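# Insert the peg fully into the block inside the box

## Task

Push the peg completely down into the hole of the block that sits on the floor of the open box.

## Robot and tools

Robot: two arms on mounting plates joined by a frame behind them, left_arm and right_arm. Each has six revolute joints and a two-finger gripper. In the scene frame the origin is at table height, midway between the nominal bases. +z is up, +x points out over the table, and left_arm is on the +y side. These names do not match image left and right. Calibrated bases in scene coordinates: left_arm at (+0.014, +0.181, +0.187) m, right_arm at (-0.043, -0.183, +0.187) m. Both are tilted slightly, about 4 degrees about x, in opposite directions.

Joint order for every row and every per-arm list: waist, shoulder, elbow, wrist pitch, wrist yaw, wrist roll. Stated ranges in radians:
- waist -2.618 to 3.054
- shoulder 0.000 to 3.142
- elbow 0.000 to 3.142
- wrist pitch -1.571 to 1.571
- wrist yaw -1.571 to 1.571
- wrist roll -2.094 to 2.094

The true ends can differ from these by up to 0.059 rad. A target more than 0.059 rad beyond an end, and farther out than the current angle, gets the call rejected. A target past the real end is clipped, and the result may print "joint sent to its limit".

A row always has 14 numbers, even when only one arm moves. The first seven are left_arm: six absolute joint angles in rad, then a grip command. The last seven are right_arm in the same layout. The grip command runs from -1 (closed) to +1 (fully open). It is an absolute setting, not an offset. Every number in a row is a target, never an increment. To keep an arm or gripper still, resend its current "Joint targets" values and its present grip command. A 0 there is an actual command to half-open.

Tools:
- execute_actions(actions, cameras): actions is a list of actions. Each action is a table of up to 15 rows, and each row lasts 1/30 s. A table with fewer rows repeats its final row until 15 steps are filled. An empty list only returns the state and images. Per step, the waist, shoulder and elbow targets are held within 0.339 rad of the measured angle, and wrist targets within 2.2 rad. If the targets would carry the gripper more than 200 mm, they are scaled back. Large changes therefore take several actions.
- move(target, speed, blend, opening_speed, blocking, cameras): joint-space paths to one 14-number row, or to a list of up to 15 rows. All joints move together, so the hand traces a curve. The moves do not avoid obstacles or the other arm. speed is in rad/s for the joint with the farthest to go: 0.01 to 12.57, default 0.5. blend is in rad and rounds corners at intermediate rows. opening_speed sets how fast the grip command ramps, in units per second, at least 0.2. With blocking=false the call returns after about 0.5 s; a new move then takes over from the running one. The result ends with a "move:" line: done, off_target (at rest more than 0.035 rad from target), moving, held or fault. It may add limits=held.
- wait(seconds): 0 to 10 s. Lets time pass while the last commands are held; any running move carries on.
- stop(): brakes a running move. It needs some distance to stop.
- zoom_image(camera, region): region is [x0, y0, x1, y1] in pixels of that camera's last image, at most 504x504. Cameras: cam_head_left, cam_head_right, cam_left_wrist, cam_right_wrist, each 672x504.
- read_manual(section): licence texts only.
- finished_scene(scene): ends the scene, numbered 1 or 2, for good. Scene 1 is practice and may be skipped. The peg must stay seated without the robot touching it.

Results: end_effector_position (m) and end_effector_quat_wxyz are given in that arm's own base frame. They are not in the scene frame, and can be off by a few cm. The point they describe lies between the finger pads, about 1 cm behind the tips. The gripper's fingers point along its +z axis and close along its y axis. "Joint positions" lists the measured angles, then the finger opening in m (0.093 fully open). "Joint velocities" may just read "within noise". "Joint targets" shows where the joints are being driven now. "Tool commands" shows the grip commands. "Joint torques" are the drive outputs in N m, including gravity; joints 1 to 3 wrap at ±28. "joint command not followed" means the clearance check changed or withheld targets. Results from execute_actions also list joint angles at some steps.

Gripping: grip_measured uses the -1 to +1 scale. The pads meet near -0.94, and each mm of object width adds about 0.0208. To grip a rigid part firmly, send a value at least 0.24 below the reading for its width. Keep sending that same value while holding. To release, send a value well above the width reading. Each pad pushes with about 50 to 65 N. Closing very fast far below the width reading causes a brief hard squeeze.

Other behaviour: friction and load can leave joints short of their targets, especially when the arm is stretched out. Small corrections may not happen at all. The simulation keeps running while you compose a reply, and the robot holds its last command unless a move is still running.

Avoid the following:
- dropping the peg, or opening the gripper on a moving part
- fast impacts, and pressing far past contact, since speed and overshoot both raise force
- any collision or squeeze between the two arms, including closing one gripper on the other's fingers
- anything ending up off the table
- long holds at full stretch or pushing against something unreachable. These heat the motors: MOTOR HOT appears at 75 °C, and at 90 °C the arm folds and goes idle.

Each tool is called after "Request:" as name([rows], argument=value, ...), one row to a line, values as JSON.

## Session

Request:
execute_actions(actions=[])

Scene clock: 0.00 s.
left_arm: end_effector_position=(+0.3904, +0.0034, +0.0750) grip_measured=+1.000 end_effector_quat_wxyz=(+0.533, -0.034, +0.845, +0.014) | right_arm: end_effector_position=(+0.3826, -0.0317, +0.0874) grip_measured=+1.000 end_effector_quat_wxyz=(+0.563, +0.077, +0.822, -0.048)
Joint positions: left_arm=[-0.028 1.554 0.413 0.692 -0.086 -0.054 0.093] | right_arm=[-0.016 1.525 0.358 0.792 0.152 0.068 0.093]
Joint velocities: within noise
Joint torques (N m): no reading
Heat: left arm: 32 °C; right arm: 30 °C.
Joint targets: left_arm=[-0.028 1.547 0.422 0.695 -0.086 -0.054] | right_arm=[-0.016 1.516 0.368 0.802 0.152 0.068]
Tool commands: left_gripper/opening=+1.0 right_gripper/opening=+1.0

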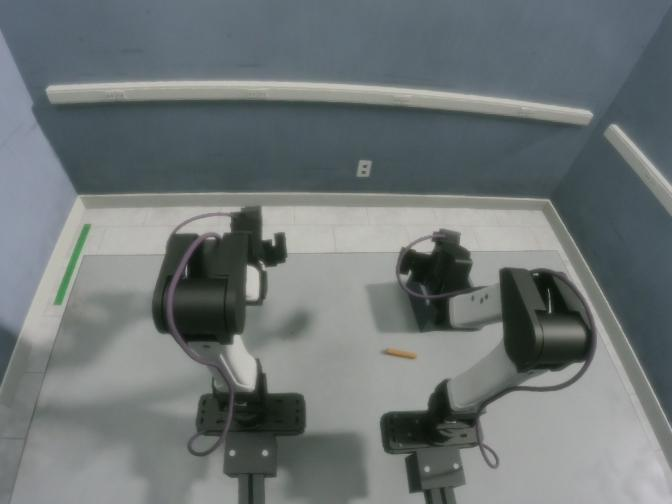

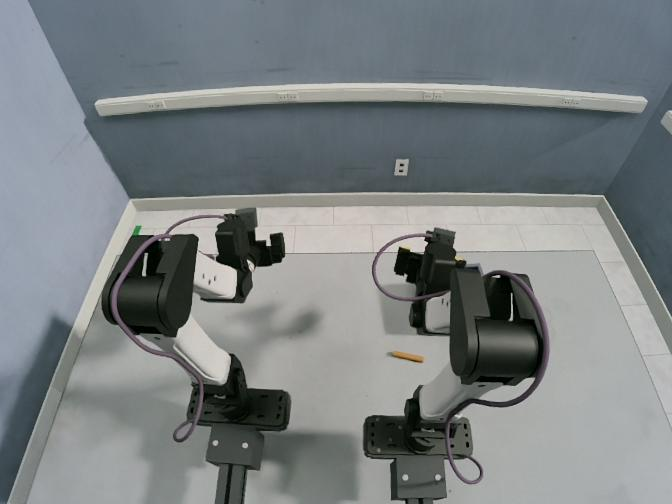

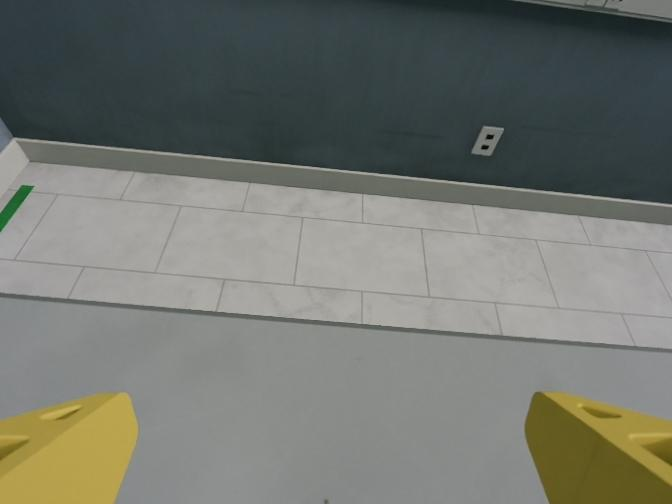

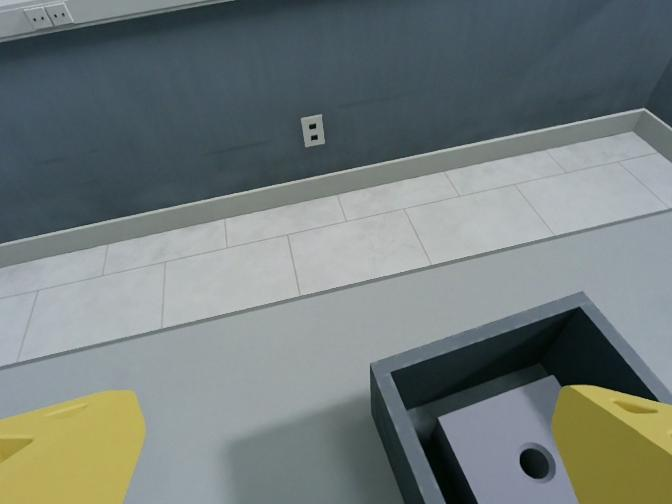

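Request:
zoom_image(camera="cam_head_right", region=[340, 310, 480, 415])

Request:
zoom_image(camera="cam_head_left", region=[340, 220, 500, 380])

Request:
zoom_image(camera="cam_right_wrist", region=[340, 260, 672, 504])

Scaled by 3.600.

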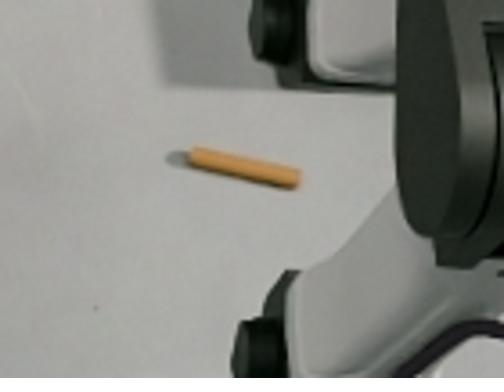

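Scaled by 3.150.

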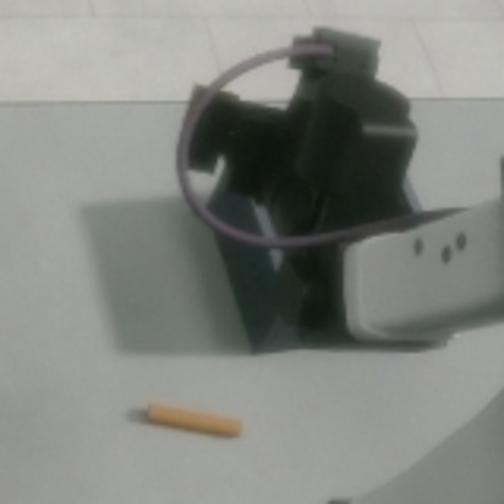

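Scaled by 1.518.

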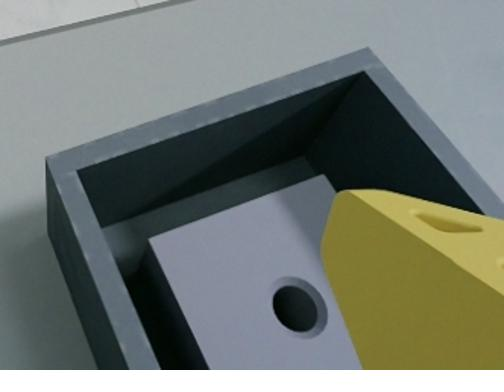

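Request:
move(target=[-0.028,1.547,0.422,0.695,-0.086,-0.054,1, 0.15,1.728,1.158,-1.0,0.07,0,1], speed=1.0)

Scene clock: 49.20 s.
left_arm: end_effector_position=(+0.3904, +0.0034, +0.0750) grip_measured=+1.000 end_effector_quat_wxyz=(+0.533, -0.034, +0.845, +0.014) | right_arm: end_effector_position=(+0.2906, +0.0285, +0.0462) grip_measured=+1.000 end_effector_quat_wxyz=(-0.004, -0.066, +0.997, -0.039)
Joint positions: left_arm=[-0.028 1.554 0.413 0.692 -0.086 -0.054 0.093] | right_arm=[0.143 1.715 1.124 -0.993 0.078 0.012 0.093]
Joint torques (N m): left_arm=[-0.01 -4.63 5.87 2.19 -0.01 -0.05] | right_arm=[1.28 -5.78 10.1 0.1 -0.04 -0.08]
Heat: left arm: 33 °C; right arm: 33 °C.
Joint targets: left_arm=[-0.028 1.547 0.422 0.695 -0.086 -0.054] | right_arm=[0.150 1.728 1.158 -1.000 0.070 0.000]
move: done

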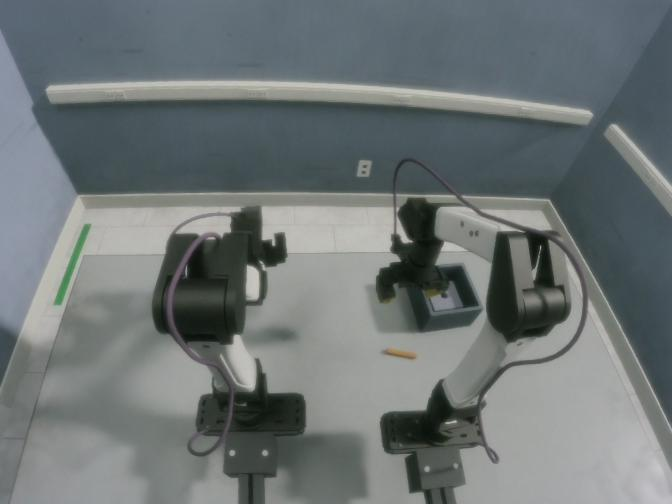

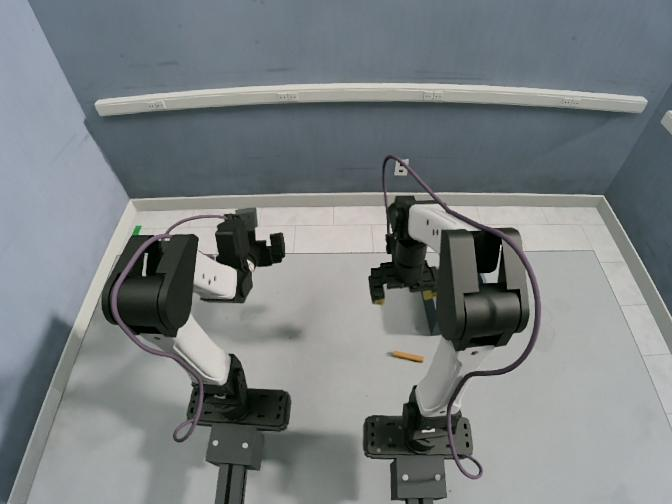

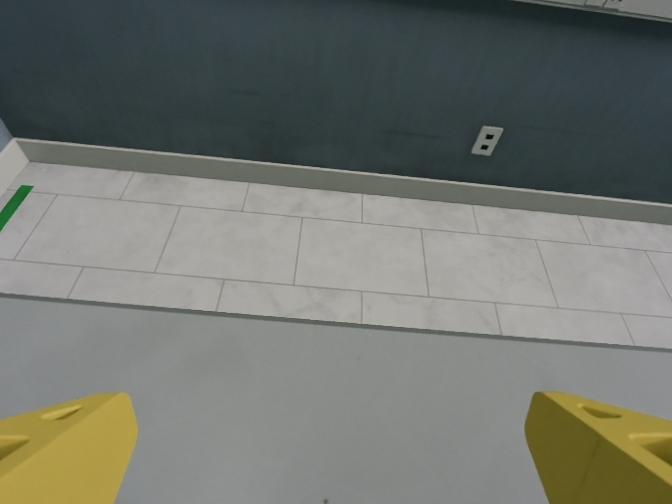

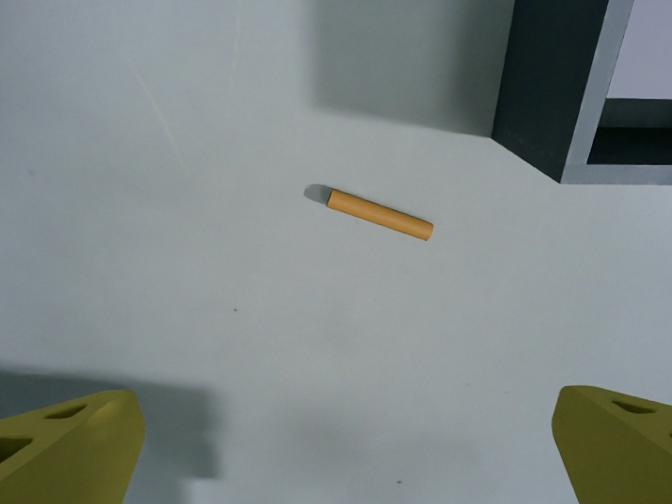

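Request:
move(target=[-0.028,1.547,0.422,0.695,-0.086,-0.054,1, -0.596,2.241,0.953,-0.604,-0.636,-2.09,1], speed=1.0)

Scene clock: 128.30 s.
left_arm: end_effector_position=(+0.3904, +0.0034, +0.0750) grip_measured=+1.000 end_effector_quat_wxyz=(+0.533, -0.034, +0.845, +0.014) | right_arm: end_effector_position=(+0.2614, -0.0537, -0.0776) grip_measured=+1.000 end_effector_quat_wxyz=(+0.285, -0.579, +0.729, +0.229)
Joint positions: left_arm=[-0.028 1.554 0.413 0.692 -0.086 -0.054 0.093] | right_arm=[-0.612 2.199 0.965 -0.675 -0.682 -2.075 0.093]
Joint torques (N m): left_arm=[-0.03 -4.6 5.93 2.2 -0.01 -0.07] | right_arm=[2.02 -4.53 1.78 0.07 0.07 0.02]
Heat: left arm: 34 °C; right arm: 36 °C.
Joint targets: left_arm=[-0.028 1.547 0.422 0.695 -0.086 -0.054] | right_arm=[-0.596 2.241 0.953 -0.604 -0.636 -2.077]
joint sent to its limit (right arm) — the wrist roll, lower limit.
move: off_target (right_arm); right_arm: the wrist pitch is farthest, 0.071 rad from its target

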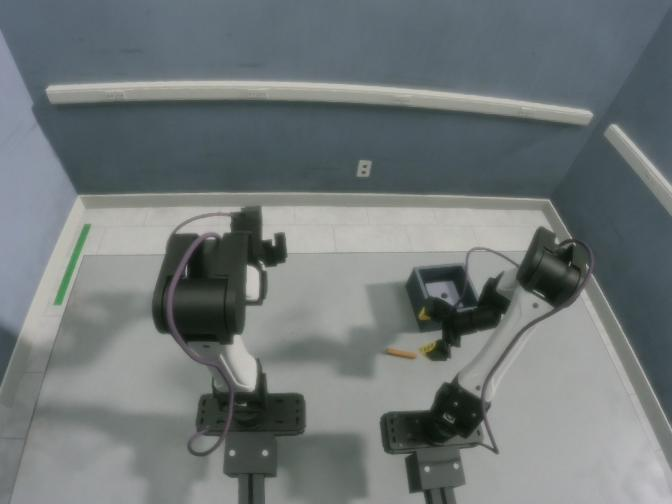

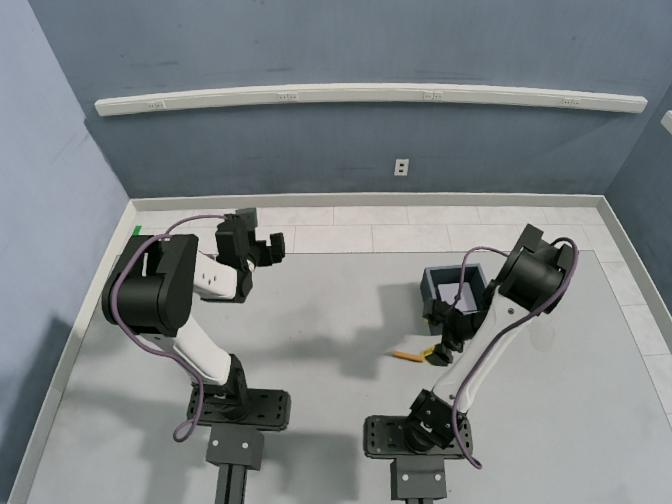

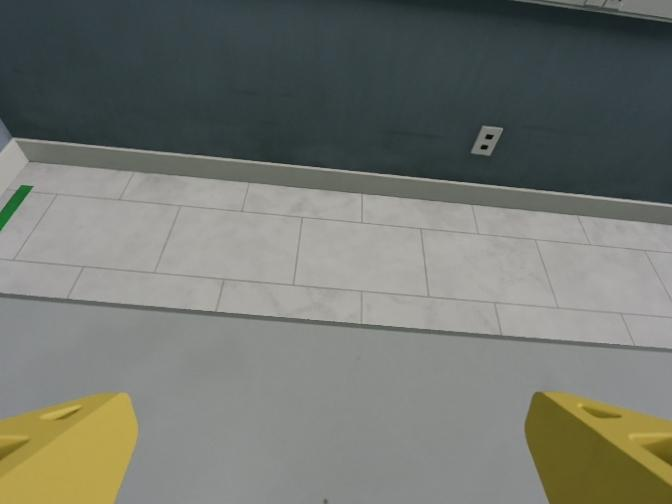

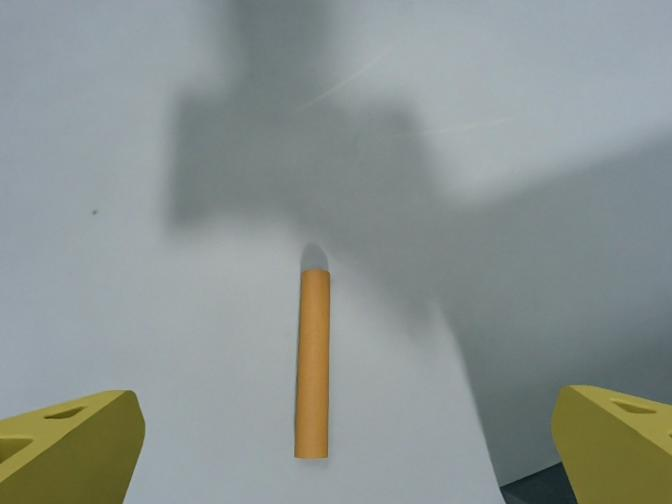

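Request:
move(target=[-0.028,1.547,0.422,0.695,-0.086,-0.054,1, -0.605,2.403,0.925,-0.41,-0.595,-2.09,1], speed=0.4, cameras=["cam_right_wrist"])

Scene clock: 144.53 s.
left_arm: end_effector_position=(+0.3904, +0.0034, +0.0750) grip_measured=+1.000 end_effector_quat_wxyz=(+0.533, -0.034, +0.845, +0.014) | right_arm: end_effector_position=(+0.2664, -0.0437, -0.0822) grip_measured=+1.000 end_effector_quat_wxyz=(+0.360, -0.528, +0.728, +0.250)
Joint positions: left_arm=[-0.028 1.554 0.413 0.692 -0.086 -0.054 0.093] | right_arm=[-0.649 2.275 0.94 -0.609 -0.847 -2.075 0.093]
Joint torques (N m): left_arm=[0.02 -4.63 5.91 2.2 0 -0.05] | right_arm=[4.72 3.14 1.05 1.37 1.97 0.03]
Heat: left arm: 35 °C; right arm: 35 °C.
Joint targets: left_arm=[-0.028 1.547 0.422 0.695 -0.086 -0.054] | right_arm=[-0.605 2.403 0.925 -0.410 -0.595 -2.078]
joint sent to its limit (right arm) — the wrist roll, lower limit.
move: off_target (right_arm); right_arm: the wrist yaw is farthest, 0.252 rad from its target
Images, in order (width x height): cam_right_wrist 672x504.

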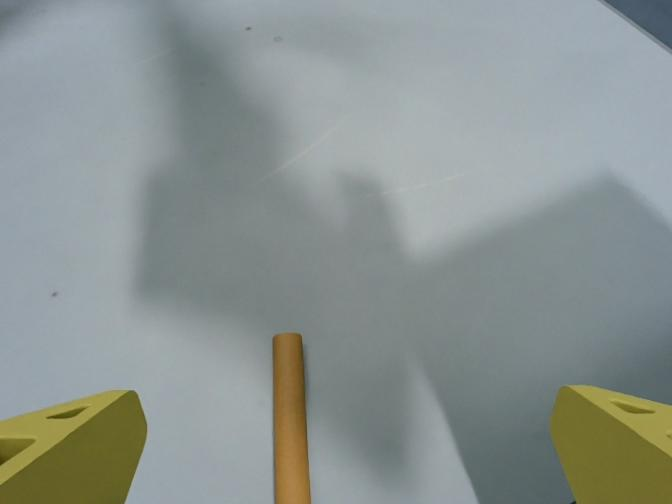

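Request:
move(target=[-0.028,1.547,0.422,0.695,-0.086,-0.054,1, -0.635,2.2,0.943,-0.62,-0.70,-2.08,1], speed=0.5, cameras=["cam_head_left","cam_head_right","cam_right_wrist"])

Scene clock: 149.80 s.
left_arm: end_effector_position=(+0.3904, +0.0034, +0.0750) grip_measured=+1.000 end_effector_quat_wxyz=(+0.533, -0.034, +0.845, +0.014) | right_arm: end_effector_position=(+0.2642, -0.0494, -0.0781) grip_measured=+1.000 end_effector_quat_wxyz=(+0.327, -0.555, +0.729, +0.233)
Joint positions: left_arm=[-0.028 1.554 0.413 0.692 -0.086 -0.054 0.093] | right_arm=[-0.635 2.222 0.939 -0.629 -0.768 -2.075 0.093]
Joint torques (N m): left_arm=[-0.01 -4.6 5.93 2.2 -0.01 -0.06] | right_arm=[0.72 -10.06 3.21 -0.5 0.25 0.01]
Heat: left arm: 35 °C; right arm: 34 °C.
Joint targets: left_arm=[-0.028 1.547 0.422 0.695 -0.086 -0.054] | right_arm=[-0.635 2.200 0.943 -0.620 -0.700 -2.078]
joint sent to its limit (right arm) — the wrist roll, lower limit.
move: off_target (right_arm); right_arm: the wrist yaw is farthest, 0.068 rad from its target
Images, in order (width x height): cam_head_left 672x504, cam_head_right 672x504, cam_right_wrist 672x504.

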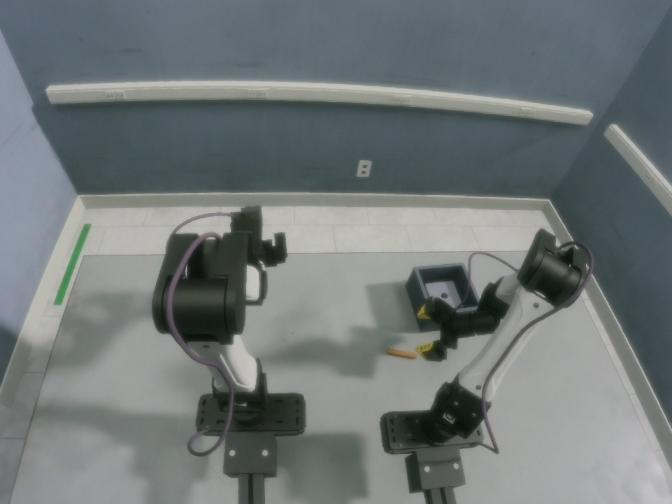

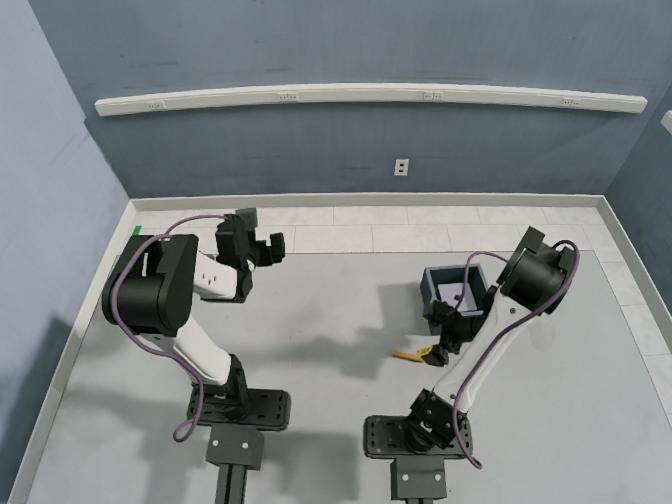

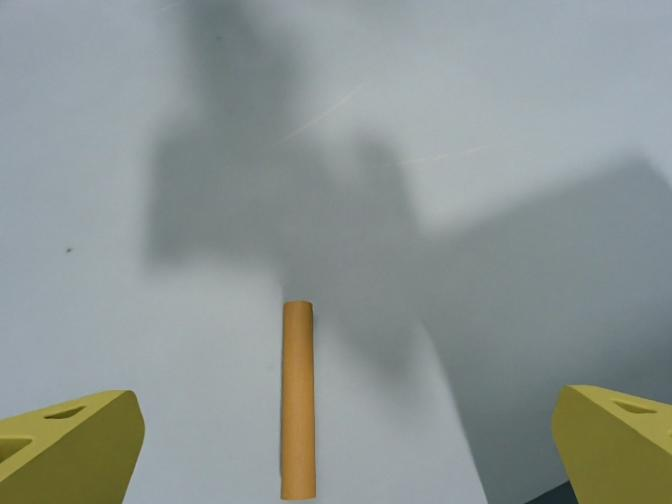

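Request:
move([
  [-0.028,1.547,0.422,0.695,-0.086,-0.054,1, -0.2,1.8,1.1,-0.9,-0.1,0,1],
  [-0.028,1.547,0.422,0.695,-0.086,-0.054,1, 0.297,2.1995,0.9625,-0.677,0.545,2.09,1],
], speed=1.2, blend=0.2, cameras=["cam_right_wrist","cam_head_left"])

Scene clock: 175.40 s.
left_arm: end_effector_position=(+0.3904, +0.0034, +0.0750) grip_measured=+1.000 end_effector_quat_wxyz=(+0.533, -0.034, +0.845, +0.014) | right_arm: end_effector_position=(+0.2566, -0.0119, -0.0871) grip_measured=+1.000 end_effector_quat_wxyz=(+0.178, +0.714, +0.631, -0.246)
Joint positions: left_arm=[-0.028 1.554 0.413 0.692 -0.086 -0.054 0.093] | right_arm=[0.291 2.187 0.972 -0.688 0.529 2.075 0.093]
Joint torques (N m): left_arm=[0.01 -4.62 5.89 2.18 0 -0.05] | right_arm=[1.21 -6.98 2.63 -0.41 0.46 0.2]
Heat: left arm: 35 °C; right arm: 33 °C.
Joint targets: left_arm=[-0.028 1.547 0.422 0.695 -0.086 -0.054] | right_arm=[0.297 2.199 0.962 -0.677 0.545 2.090]
move: done
Images, in order (width x height): cam_head_left 672x504, cam_right_wrist 672x504.

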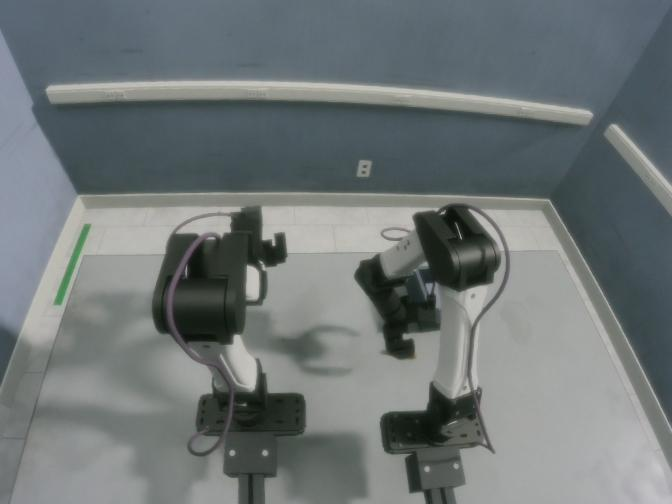

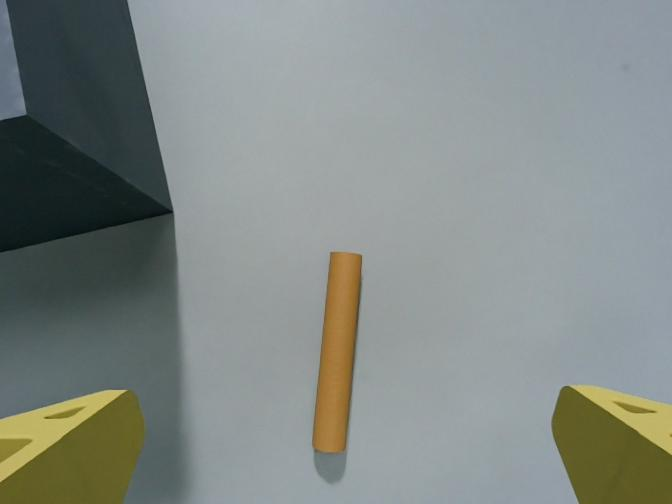

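Request:
move(target=[-0.028,1.547,0.422,0.695,-0.086,-0.054,1, 0.295,2.362,0.997,-0.558,0.556,2.09,0.3], speed=0.6, cameras=["cam_right_wrist"])

Scene clock: 183.77 s.
left_arm: end_effector_position=(+0.3904, +0.0034, +0.0750) grip_measured=+1.000 end_effector_quat_wxyz=(+0.533, -0.034, +0.845, +0.014) | right_arm: end_effector_position=(+0.2492, -0.0158, -0.1311) grip_measured=+0.302 end_effector_quat_wxyz=(+0.176, +0.707, +0.632, -0.263)
Joint positions: left_arm=[-0.028 1.554 0.413 0.692 -0.086 -0.054 0.093] | right_arm=[0.291 2.352 0.981 -0.569 0.54 2.076 0.06]
Joint torques (N m): left_arm=[0.01 -4.6 5.91 2.19 -0.01 -0.05] | right_arm=[1.01 -7.57 4.26 -0.5 0.5 0.22]
Heat: left arm: 35 °C; right arm: 34 °C.
Joint targets: left_arm=[-0.028 1.547 0.422 0.695 -0.086 -0.054] | right_arm=[0.295 2.362 0.997 -0.558 0.556 2.090]
move: done
Images, in order (width x height): cam_right_wrist 672x504.

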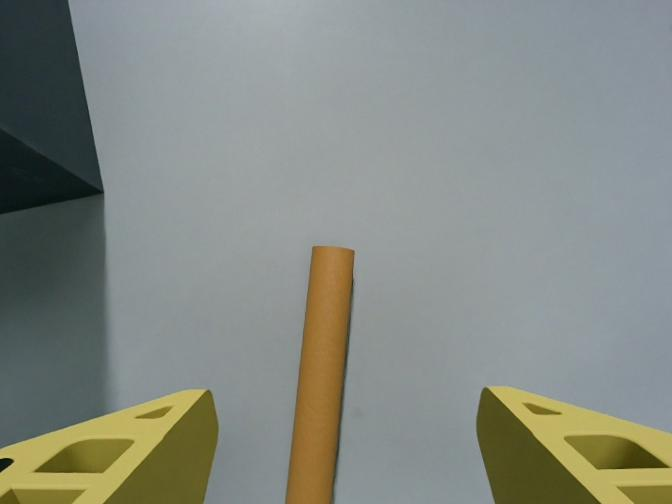

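Request:
move(target=[-0.028,1.547,0.422,0.695,-0.086,-0.054,1, 0.299,2.500,1.058,-0.446,0.558,2.09,0.3], speed=0.25, cameras=["cam_right_wrist","cam_head_left"])

Scene clock: 189.47 s.
left_arm: end_effector_position=(+0.3904, +0.0034, +0.0750) grip_measured=+1.000 end_effector_quat_wxyz=(+0.533, -0.034, +0.845, +0.014) | right_arm: end_effector_position=(+0.2624, -0.0122, -0.1677) grip_measured=+0.302 end_effector_quat_wxyz=(+0.184, +0.712, +0.631, -0.248)
Joint positions: left_arm=[-0.028 1.554 0.413 0.692 -0.086 -0.054 0.093] | right_arm=[0.291 2.487 1.041 -0.458 0.542 2.076 0.06]
Joint torques (N m): left_arm=[-0.01 -4.62 5.91 2.21 0 -0.05] | right_arm=[1.57 -7.76 4.1 -0.4 0.51 0.22]
Heat: left arm: 35 °C; right arm: 33 °C.
Joint targets: left_arm=[-0.028 1.547 0.422 0.695 -0.086 -0.054] | right_arm=[0.299 2.500 1.058 -0.446 0.558 2.090]
move: done
Images, in order (width x height): cam_head_left 672x504, cam_right_wrist 672x504.

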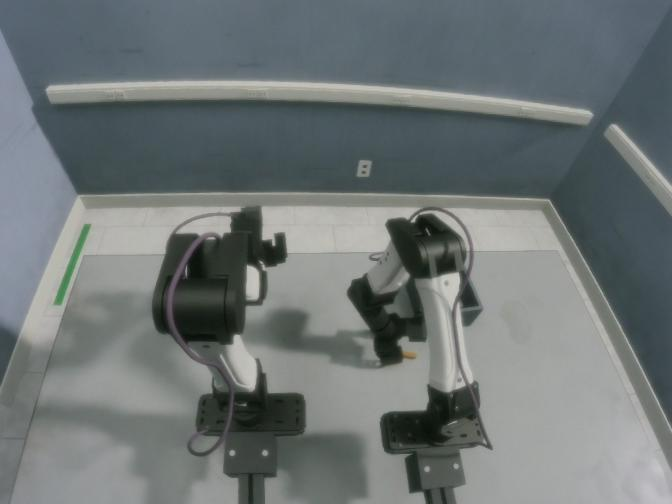

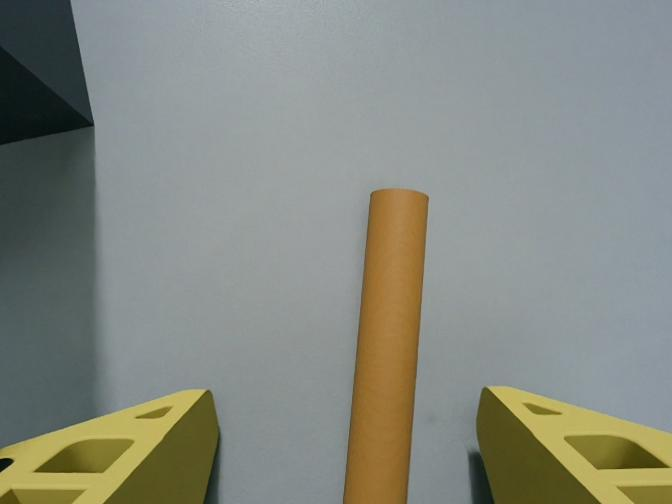

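Request:
move(target=[-0.028,1.547,0.422,0.695,-0.086,-0.054,1, 0.299,2.500,1.058,-0.446,0.558,2.09,-1], opening_speed=0.5, cameras=["cam_right_wrist"])

Scene clock: 195.90 s.
left_arm: end_effector_position=(+0.3904, +0.0034, +0.0750) grip_measured=+1.000 end_effector_quat_wxyz=(+0.533, -0.034, +0.845, +0.014) | right_arm: end_effector_position=(+0.2626, -0.0121, -0.1677) grip_measured=-0.798 end_effector_quat_wxyz=(+0.184, +0.712, +0.631, -0.247)
Joint positions: left_arm=[-0.028 1.554 0.413 0.692 -0.086 -0.054 0.093] | right_arm=[0.291 2.487 1.041 -0.457 0.542 2.076 0.007]
Joint torques (N m): left_arm=[0.02 -4.56 5.93 2.2 0.01 -0.05] | right_arm=[1.46 -7.91 4.04 -0.41 0.49 0.19]
Heat: left arm: 36 °C; right arm: 33 °C.
Joint targets: left_arm=[-0.028 1.547 0.422 0.695 -0.086 -0.054] | right_arm=[0.299 2.500 1.058 -0.446 0.558 2.090]
move: done
Images, in order (width x height): cam_right_wrist 672x504.

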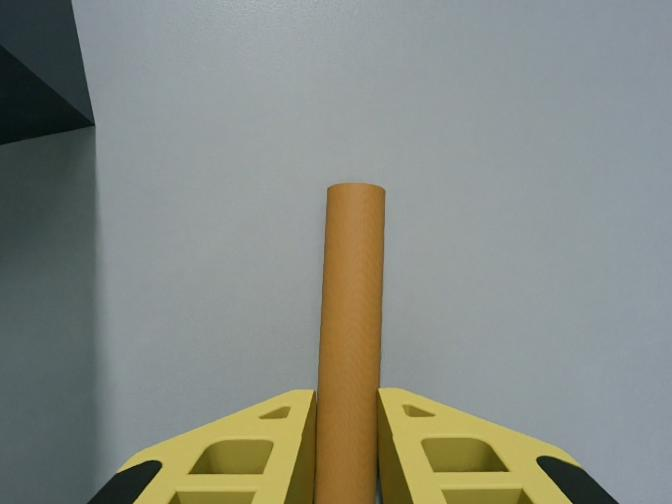

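Request:
move([
  [-0.028,1.547,0.422,0.695,-0.086,-0.054,1, 0.297,2.2,0.9625,-0.677,0.545,2.09,-1],
  [-0.028,1.547,0.422,0.695,-0.086,-0.054,1, 0.15,1.8,1.1,-0.9,0.3,1.0,-1],
  [-0.028,1.547,0.422,0.695,-0.086,-0.054,1, -0.3,2.097,1.661,-1.135,0.07,0.0,-1],
], speed=[0.4,1.2,1.2], blend=0.1, cameras=["cam_right_wrist","cam_head_left","cam_head_right"])

Scene clock: 244.10 s.
left_arm: end_effector_position=(+0.3904, +0.0034, +0.0750) grip_measured=+1.000 end_effector_quat_wxyz=(+0.533, -0.034, +0.845, +0.014) | right_arm: end_effector_position=(+0.3712, -0.1287, +0.0483) grip_measured=-0.816 end_effector_quat_wxyz=(-0.011, +0.155, +0.987, -0.038)
Joint positions: left_arm=[-0.028 1.554 0.413 0.692 -0.086 -0.054 0.093] | right_arm=[-0.3 2.081 1.627 -1.128 0.079 0.012 0.006]
Joint torques (N m): left_arm=[0.03 -4.66 5.9 2.19 0 -0.07] | right_arm=[0.76 -9.09 10.35 0 -0.01 -0.06]
Heat: left arm: 36 °C; right arm: 34 °C.
Joint targets: left_arm=[-0.028 1.547 0.422 0.695 -0.086 -0.054] | right_arm=[-0.300 2.097 1.661 -1.135 0.070 0.000]
move: done
Images, in order (width x height): cam_head_left 672x504, cam_head_right 672x504, cam_right_wrist 672x504.

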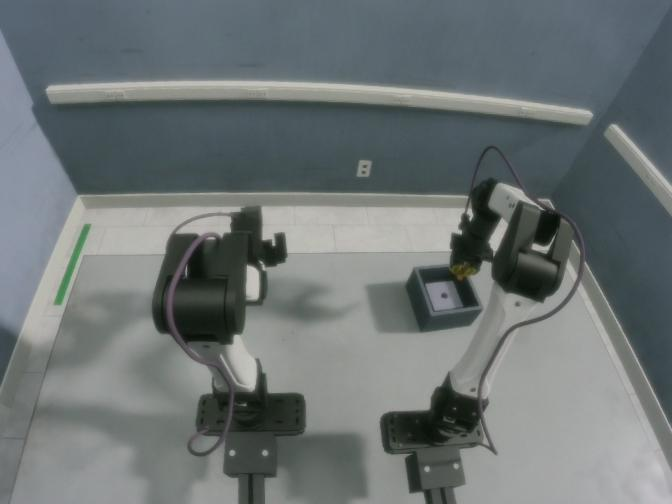

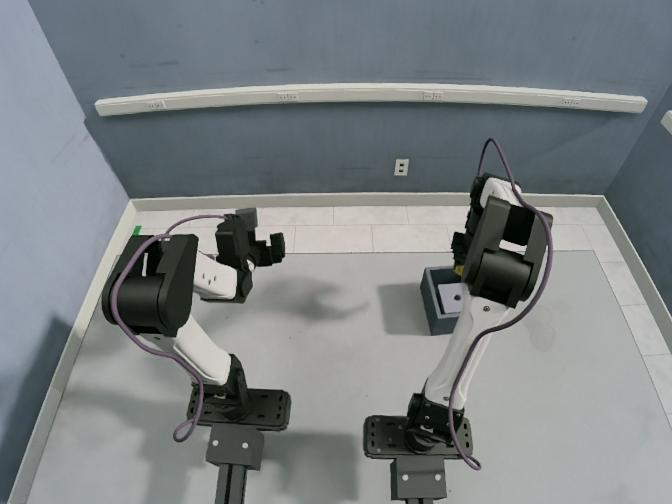

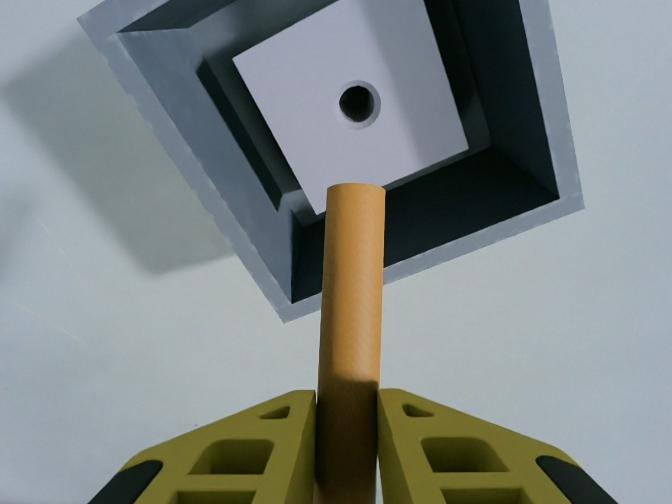

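Request:
zoom_image(camera="cam_right_wrist", region=[220, 0, 480, 220])

Scaled by 1.938.

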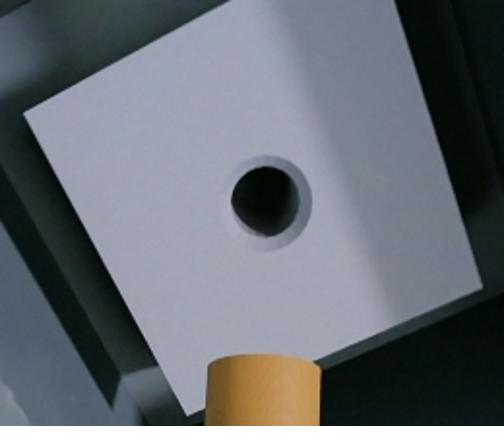

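Request:
move([
  [-0.028,1.547,0.422,0.695,-0.086,-0.054,1, 0.0,1.8,1.1,-0.6,0.0,0.0,-1],
  [-0.028,1.547,0.422,0.695,-0.086,-0.054,1, 0.35,2.11,0.499,0.578,0,0.0,-1],
  [-0.028,1.547,0.422,0.695,-0.086,-0.054,1, 0.35,2.38,0.565,0.78,0,0.0,-1],
], speed=[1.2,1.2,0.5], blend=0.1, cameras=["cam_right_wrist","cam_head_left"])

Scene clock: 268.10 s.
left_arm: end_effector_position=(+0.3904, +0.0034, +0.0750) grip_measured=+1.000 end_effector_quat_wxyz=(+0.533, -0.034, +0.845, +0.014) | right_arm: end_effector_position=(+0.3080, +0.1094, -0.1646) grip_measured=-0.816 end_effector_quat_wxyz=(+0.251, -0.160, +0.954, +0.041)
Joint positions: left_arm=[-0.028 1.554 0.413 0.692 -0.086 -0.054 0.093] | right_arm=[0.345 2.364 0.551 0.756 0.007 0.01 0.006]
Joint torques (N m): left_arm=[-0.01 -4.59 5.89 2.19 0 -0.06] | right_arm=[1.17 -6.28 3.02 1.45 -0.02 -0.09]
Heat: left arm: 37 °C; right arm: 36 °C.
Joint targets: left_arm=[-0.028 1.547 0.422 0.695 -0.086 -0.054] | right_arm=[0.350 2.380 0.565 0.780 0.000 0.000]
move: done
Images, in order (width x height): cam_head_left 672x504, cam_right_wrist 672x504.

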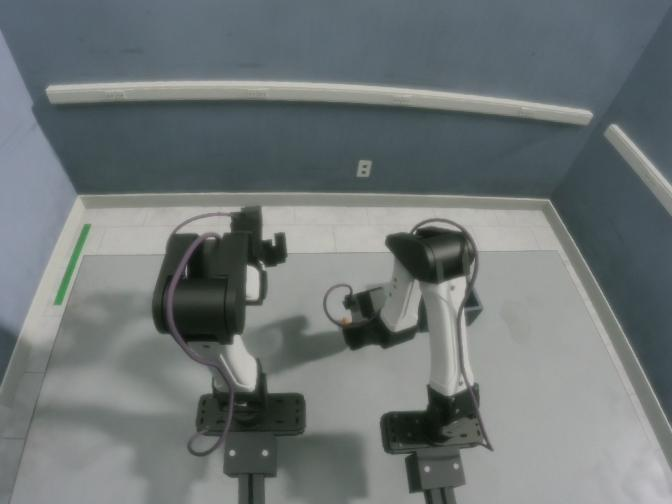

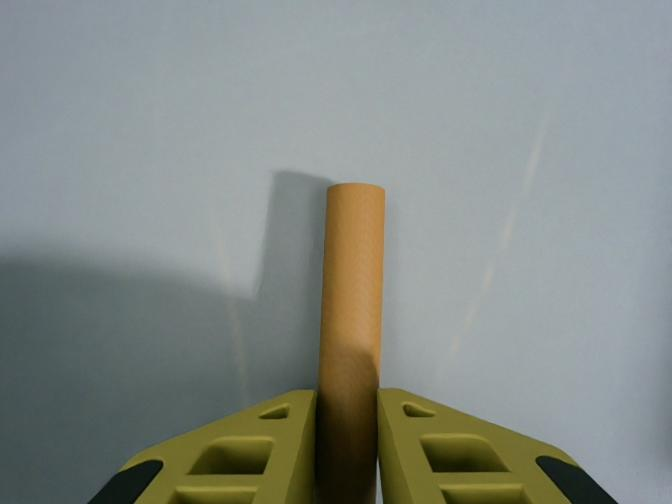

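Request:
move(target=[-0.028,1.547,0.422,0.695,-0.086,-0.054,1, 0.35,2.450,0.580,0.860,0,0.0,-1], speed=0.15, cameras=["cam_right_wrist"])

Scene clock: 272.13 s.
left_arm: end_effector_position=(+0.3904, +0.0034, +0.0750) grip_measured=+1.000 end_effector_quat_wxyz=(+0.533, -0.034, +0.845, +0.014) | right_arm: end_effector_position=(+0.3161, +0.1123, -0.1714) grip_measured=-0.816 end_effector_quat_wxyz=(+0.273, -0.159, +0.948, +0.045)
Joint positions: left_arm=[-0.028 1.554 0.413 0.692 -0.086 -0.054 0.093] | right_arm=[0.345 2.431 0.566 0.856 0.007 0.009 0.006]
Joint torques (N m): left_arm=[0.02 -4.6 5.82 2.19 -0.01 -0.06] | right_arm=[1.11 -6.13 2.91 1.33 -0.06 -0.07]
Heat: left arm: 37 °C; right arm: 35 °C.
Joint targets: left_arm=[-0.028 1.547 0.422 0.695 -0.086 -0.054] | right_arm=[0.350 2.450 0.580 0.860 0.000 0.000]
move: done
Images, in order (width x height): cam_right_wrist 672x504.

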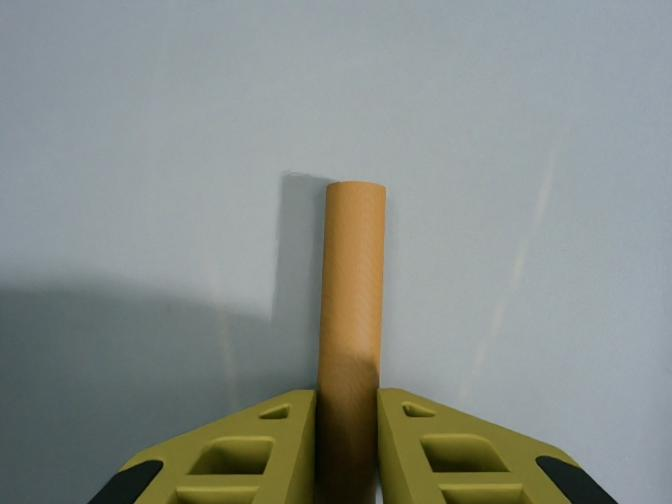

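Request:
move(target=[-0.028,1.547,0.422,0.695,-0.086,-0.054,1, 0.35,2.460,0.575,0.836,0,0.0,-1], speed=0.1, cameras=["cam_right_wrist"])

Scene clock: 276.03 s.
left_arm: end_effector_position=(+0.3904, +0.0034, +0.0750) grip_measured=+1.000 end_effector_quat_wxyz=(+0.533, -0.034, +0.845, +0.014) | right_arm: end_effector_position=(+0.3160, +0.1123, -0.1716) grip_measured=-0.816 end_effector_quat_wxyz=(+0.273, -0.159, +0.948, +0.045)
Joint positions: left_arm=[-0.028 1.554 0.413 0.692 -0.086 -0.054 0.093] | right_arm=[0.345 2.432 0.566 0.857 0.007 0.009 0.006]
Joint torques (N m): left_arm=[-0.02 -4.62 5.94 2.19 -0.01 -0.05] | right_arm=[1.14 -5.41 2.3 1.06 -0.05 -0.06]
Heat: left arm: 37 °C; right arm: 35 °C.
Joint targets: left_arm=[-0.028 1.547 0.422 0.695 -0.086 -0.054] | right_arm=[0.350 2.460 0.575 0.836 0.000 0.000]
move: done
Images, in order (width x height): cam_right_wrist 672x504.

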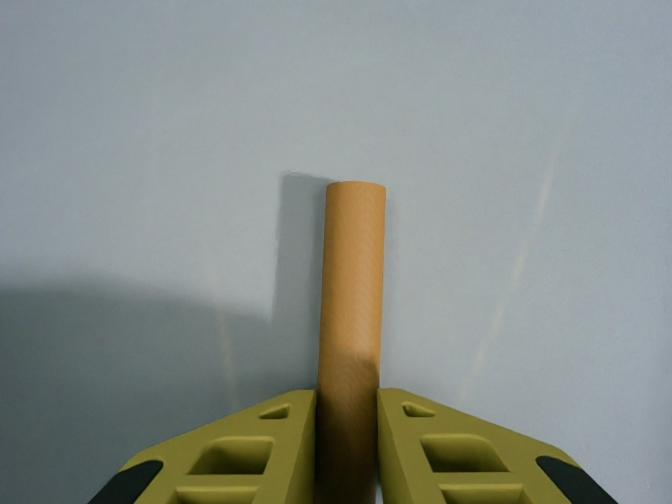

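Request:
move(target=[-0.028,1.547,0.422,0.695,-0.086,-0.054,1, 0.35,2.470,0.575,0.815,0,0.0,-1], speed=0.1, cameras=["cam_right_wrist"])

Scene clock: 278.43 s.
left_arm: end_effector_position=(+0.3904, +0.0034, +0.0750) grip_measured=+1.000 end_effector_quat_wxyz=(+0.533, -0.034, +0.845, +0.014) | right_arm: end_effector_position=(+0.3156, +0.1121, -0.1721) grip_measured=-0.816 end_effector_quat_wxyz=(+0.273, -0.160, +0.948, +0.045)
Joint positions: left_arm=[-0.028 1.554 0.413 0.692 -0.086 -0.054 0.093] | right_arm=[0.345 2.434 0.566 0.857 0.007 0.009 0.006]
Joint torques (N m): left_arm=[-0.02 -4.6 5.91 2.2 0 -0.06] | right_arm=[1.21 -4.7 2.43 0.87 -0.06 -0.09]
Heat: left arm: 37 °C; right arm: 35 °C.
Joint targets: left_arm=[-0.028 1.547 0.422 0.695 -0.086 -0.054] | right_arm=[0.350 2.470 0.575 0.815 0.000 0.000]
move: off_target (right_arm); right_arm: the wrist pitch is farthest, 0.042 rad from its target
Images, in order (width x height): cam_right_wrist 672x504.

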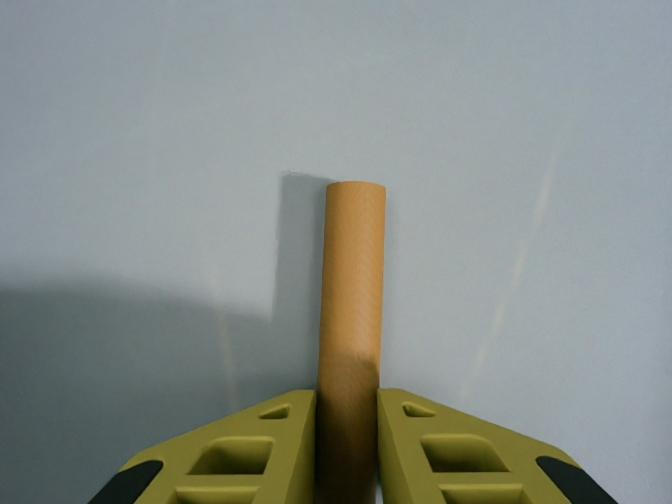

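Request:
move([
  [-0.028,1.547,0.422,0.695,-0.086,-0.054,1, 0.35,2.460,0.575,0.82,0,0.0,-0.3],
  [-0.028,1.547,0.422,0.695,-0.086,-0.054,1, 0.35,2.11,0.499,0.578,0,0.0,0.0],
], speed=0.4, opening_speed=0.6, cameras=["cam_right_wrist"])

Scene clock: 284.83 s.
left_arm: end_effector_position=(+0.3904, +0.0034, +0.0750) grip_measured=+1.000 end_effector_quat_wxyz=(+0.533, -0.034, +0.845, +0.014) | right_arm: end_effector_position=(+0.3072, +0.1125, -0.1237) grip_measured=-0.002 end_effector_quat_wxyz=(+0.251, -0.165, +0.953, +0.047)
Joint positions: left_arm=[-0.028 1.554 0.413 0.692 -0.086 -0.054 0.093] | right_arm=[0.35 2.143 0.51 0.579 -0.003 0.008 0.045]
Joint torques (N m): left_arm=[-0.02 -4.57 5.93 2.19 -0.01 -0.04] | right_arm=[0.54 -10.07 1.73 1.24 0.06 -0.09]
Heat: left arm: 37 °C; right arm: 35 °C.
Joint targets: left_arm=[-0.028 1.547 0.422 0.695 -0.086 -0.054] | right_arm=[0.350 2.110 0.499 0.578 0.000 0.000]
move: done
Images, in order (width x height): cam_right_wrist 672x504.

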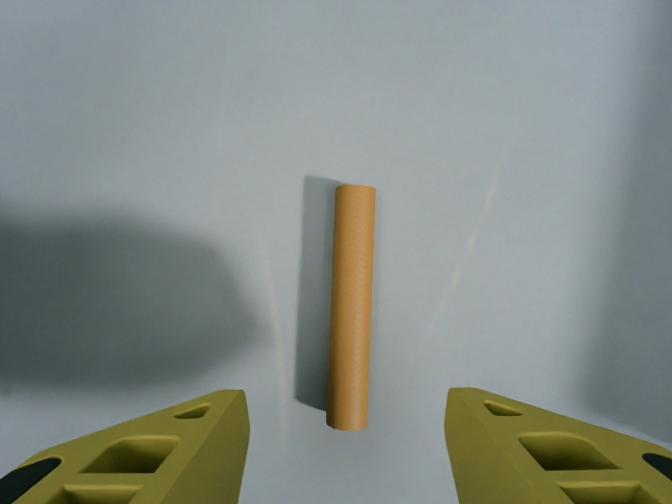

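Request:
move([
  [-0.028,1.547,0.422,0.695,-0.086,-0.054,1, 0.35,2.30,0.505,0.70,0,0.0,0.0],
  [-0.028,1.547,0.422,0.695,-0.086,-0.054,1, 0.35,2.454,0.541,0.884,0,0.0,0.0],
], speed=0.3, cameras=["cam_right_wrist"])

Request:
move(target=[-0.028,1.547,0.422,0.695,-0.086,-0.054,1, 0.35,2.454,0.541,0.884,0,0.0,-1.0], opening_speed=0.6, cameras=["cam_right_wrist"])

Scene clock: 328.67 s.
left_arm: end_effector_position=(+0.3904, +0.0034, +0.0750) grip_measured=+1.000 end_effector_quat_wxyz=(+0.533, -0.034, +0.845, +0.014) | right_arm: end_effector_position=(+0.2890, +0.1042, -0.1760) grip_measured=-0.002 end_effector_quat_wxyz=(+0.238, -0.164, +0.956, +0.039)
Joint positions: left_arm=[-0.028 1.554 0.413 0.692 -0.086 -0.054 0.093] | right_arm=[0.351 2.413 0.509 0.82 0.009 0.008 0.045]
Joint torques (N m): left_arm=[-0.02 -4.6 5.9 2.2 -0.01 -0.05] | right_arm=[0.66 -3.75 4.3 1.8 -0.08 -0.02]
Heat: left arm: 37 °C; right arm: 36 °C.
Joint targets: left_arm=[-0.028 1.547 0.422 0.695 -0.086 -0.054] | right_arm=[0.350 2.454 0.541 0.884 0.000 0.000]
move: off_target (right_arm); right_arm: the wrist pitch is farthest, 0.064 rad from its target
Images, in order (width x height): cam_right_wrist 672x504.

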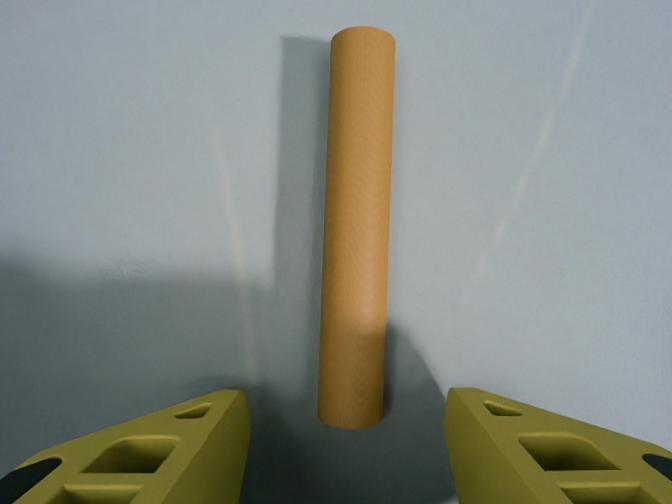

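Scene clock: 330.70 s.
left_arm: end_effector_position=(+0.3904, +0.0034, +0.0750) grip_measured=+1.000 end_effector_quat_wxyz=(+0.533, -0.034, +0.845, +0.014) | right_arm: end_effector_position=(+0.2937, +0.0972, -0.1762) grip_measured=-0.805 end_effector_quat_wxyz=(+0.249, -0.159, +0.955, +0.017)
Joint positions: left_arm=[-0.028 1.554 0.413 0.692 -0.086 -0.054 0.093] | right_arm=[0.351 2.425 0.509 0.847 0.057 0.007 0.007]
Joint torques (N m): left_arm=[-0.01 -4.6 5.93 2.19 -0.02 -0.05] | right_arm=[0.62 -4.94 4.25 1.57 -0.52 -0.02]
Heat: left arm: 37 °C; right arm: 36 °C.
Joint targets: left_arm=[-0.028 1.547 0.422 0.695 -0.086 -0.054] | right_arm=[0.350 2.454 0.541 0.884 0.000 0.000]
move: off_target (right_arm); right_arm: the wrist yaw is farthest, 0.057 rad from its target
Images, in order (width x height): cam_right_wrist 672x504.

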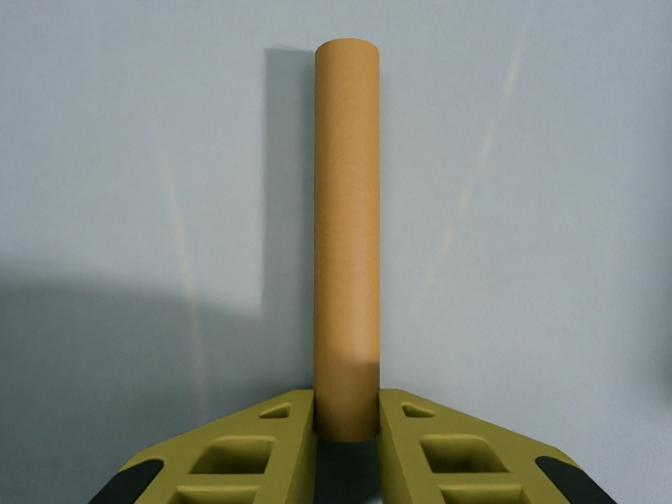

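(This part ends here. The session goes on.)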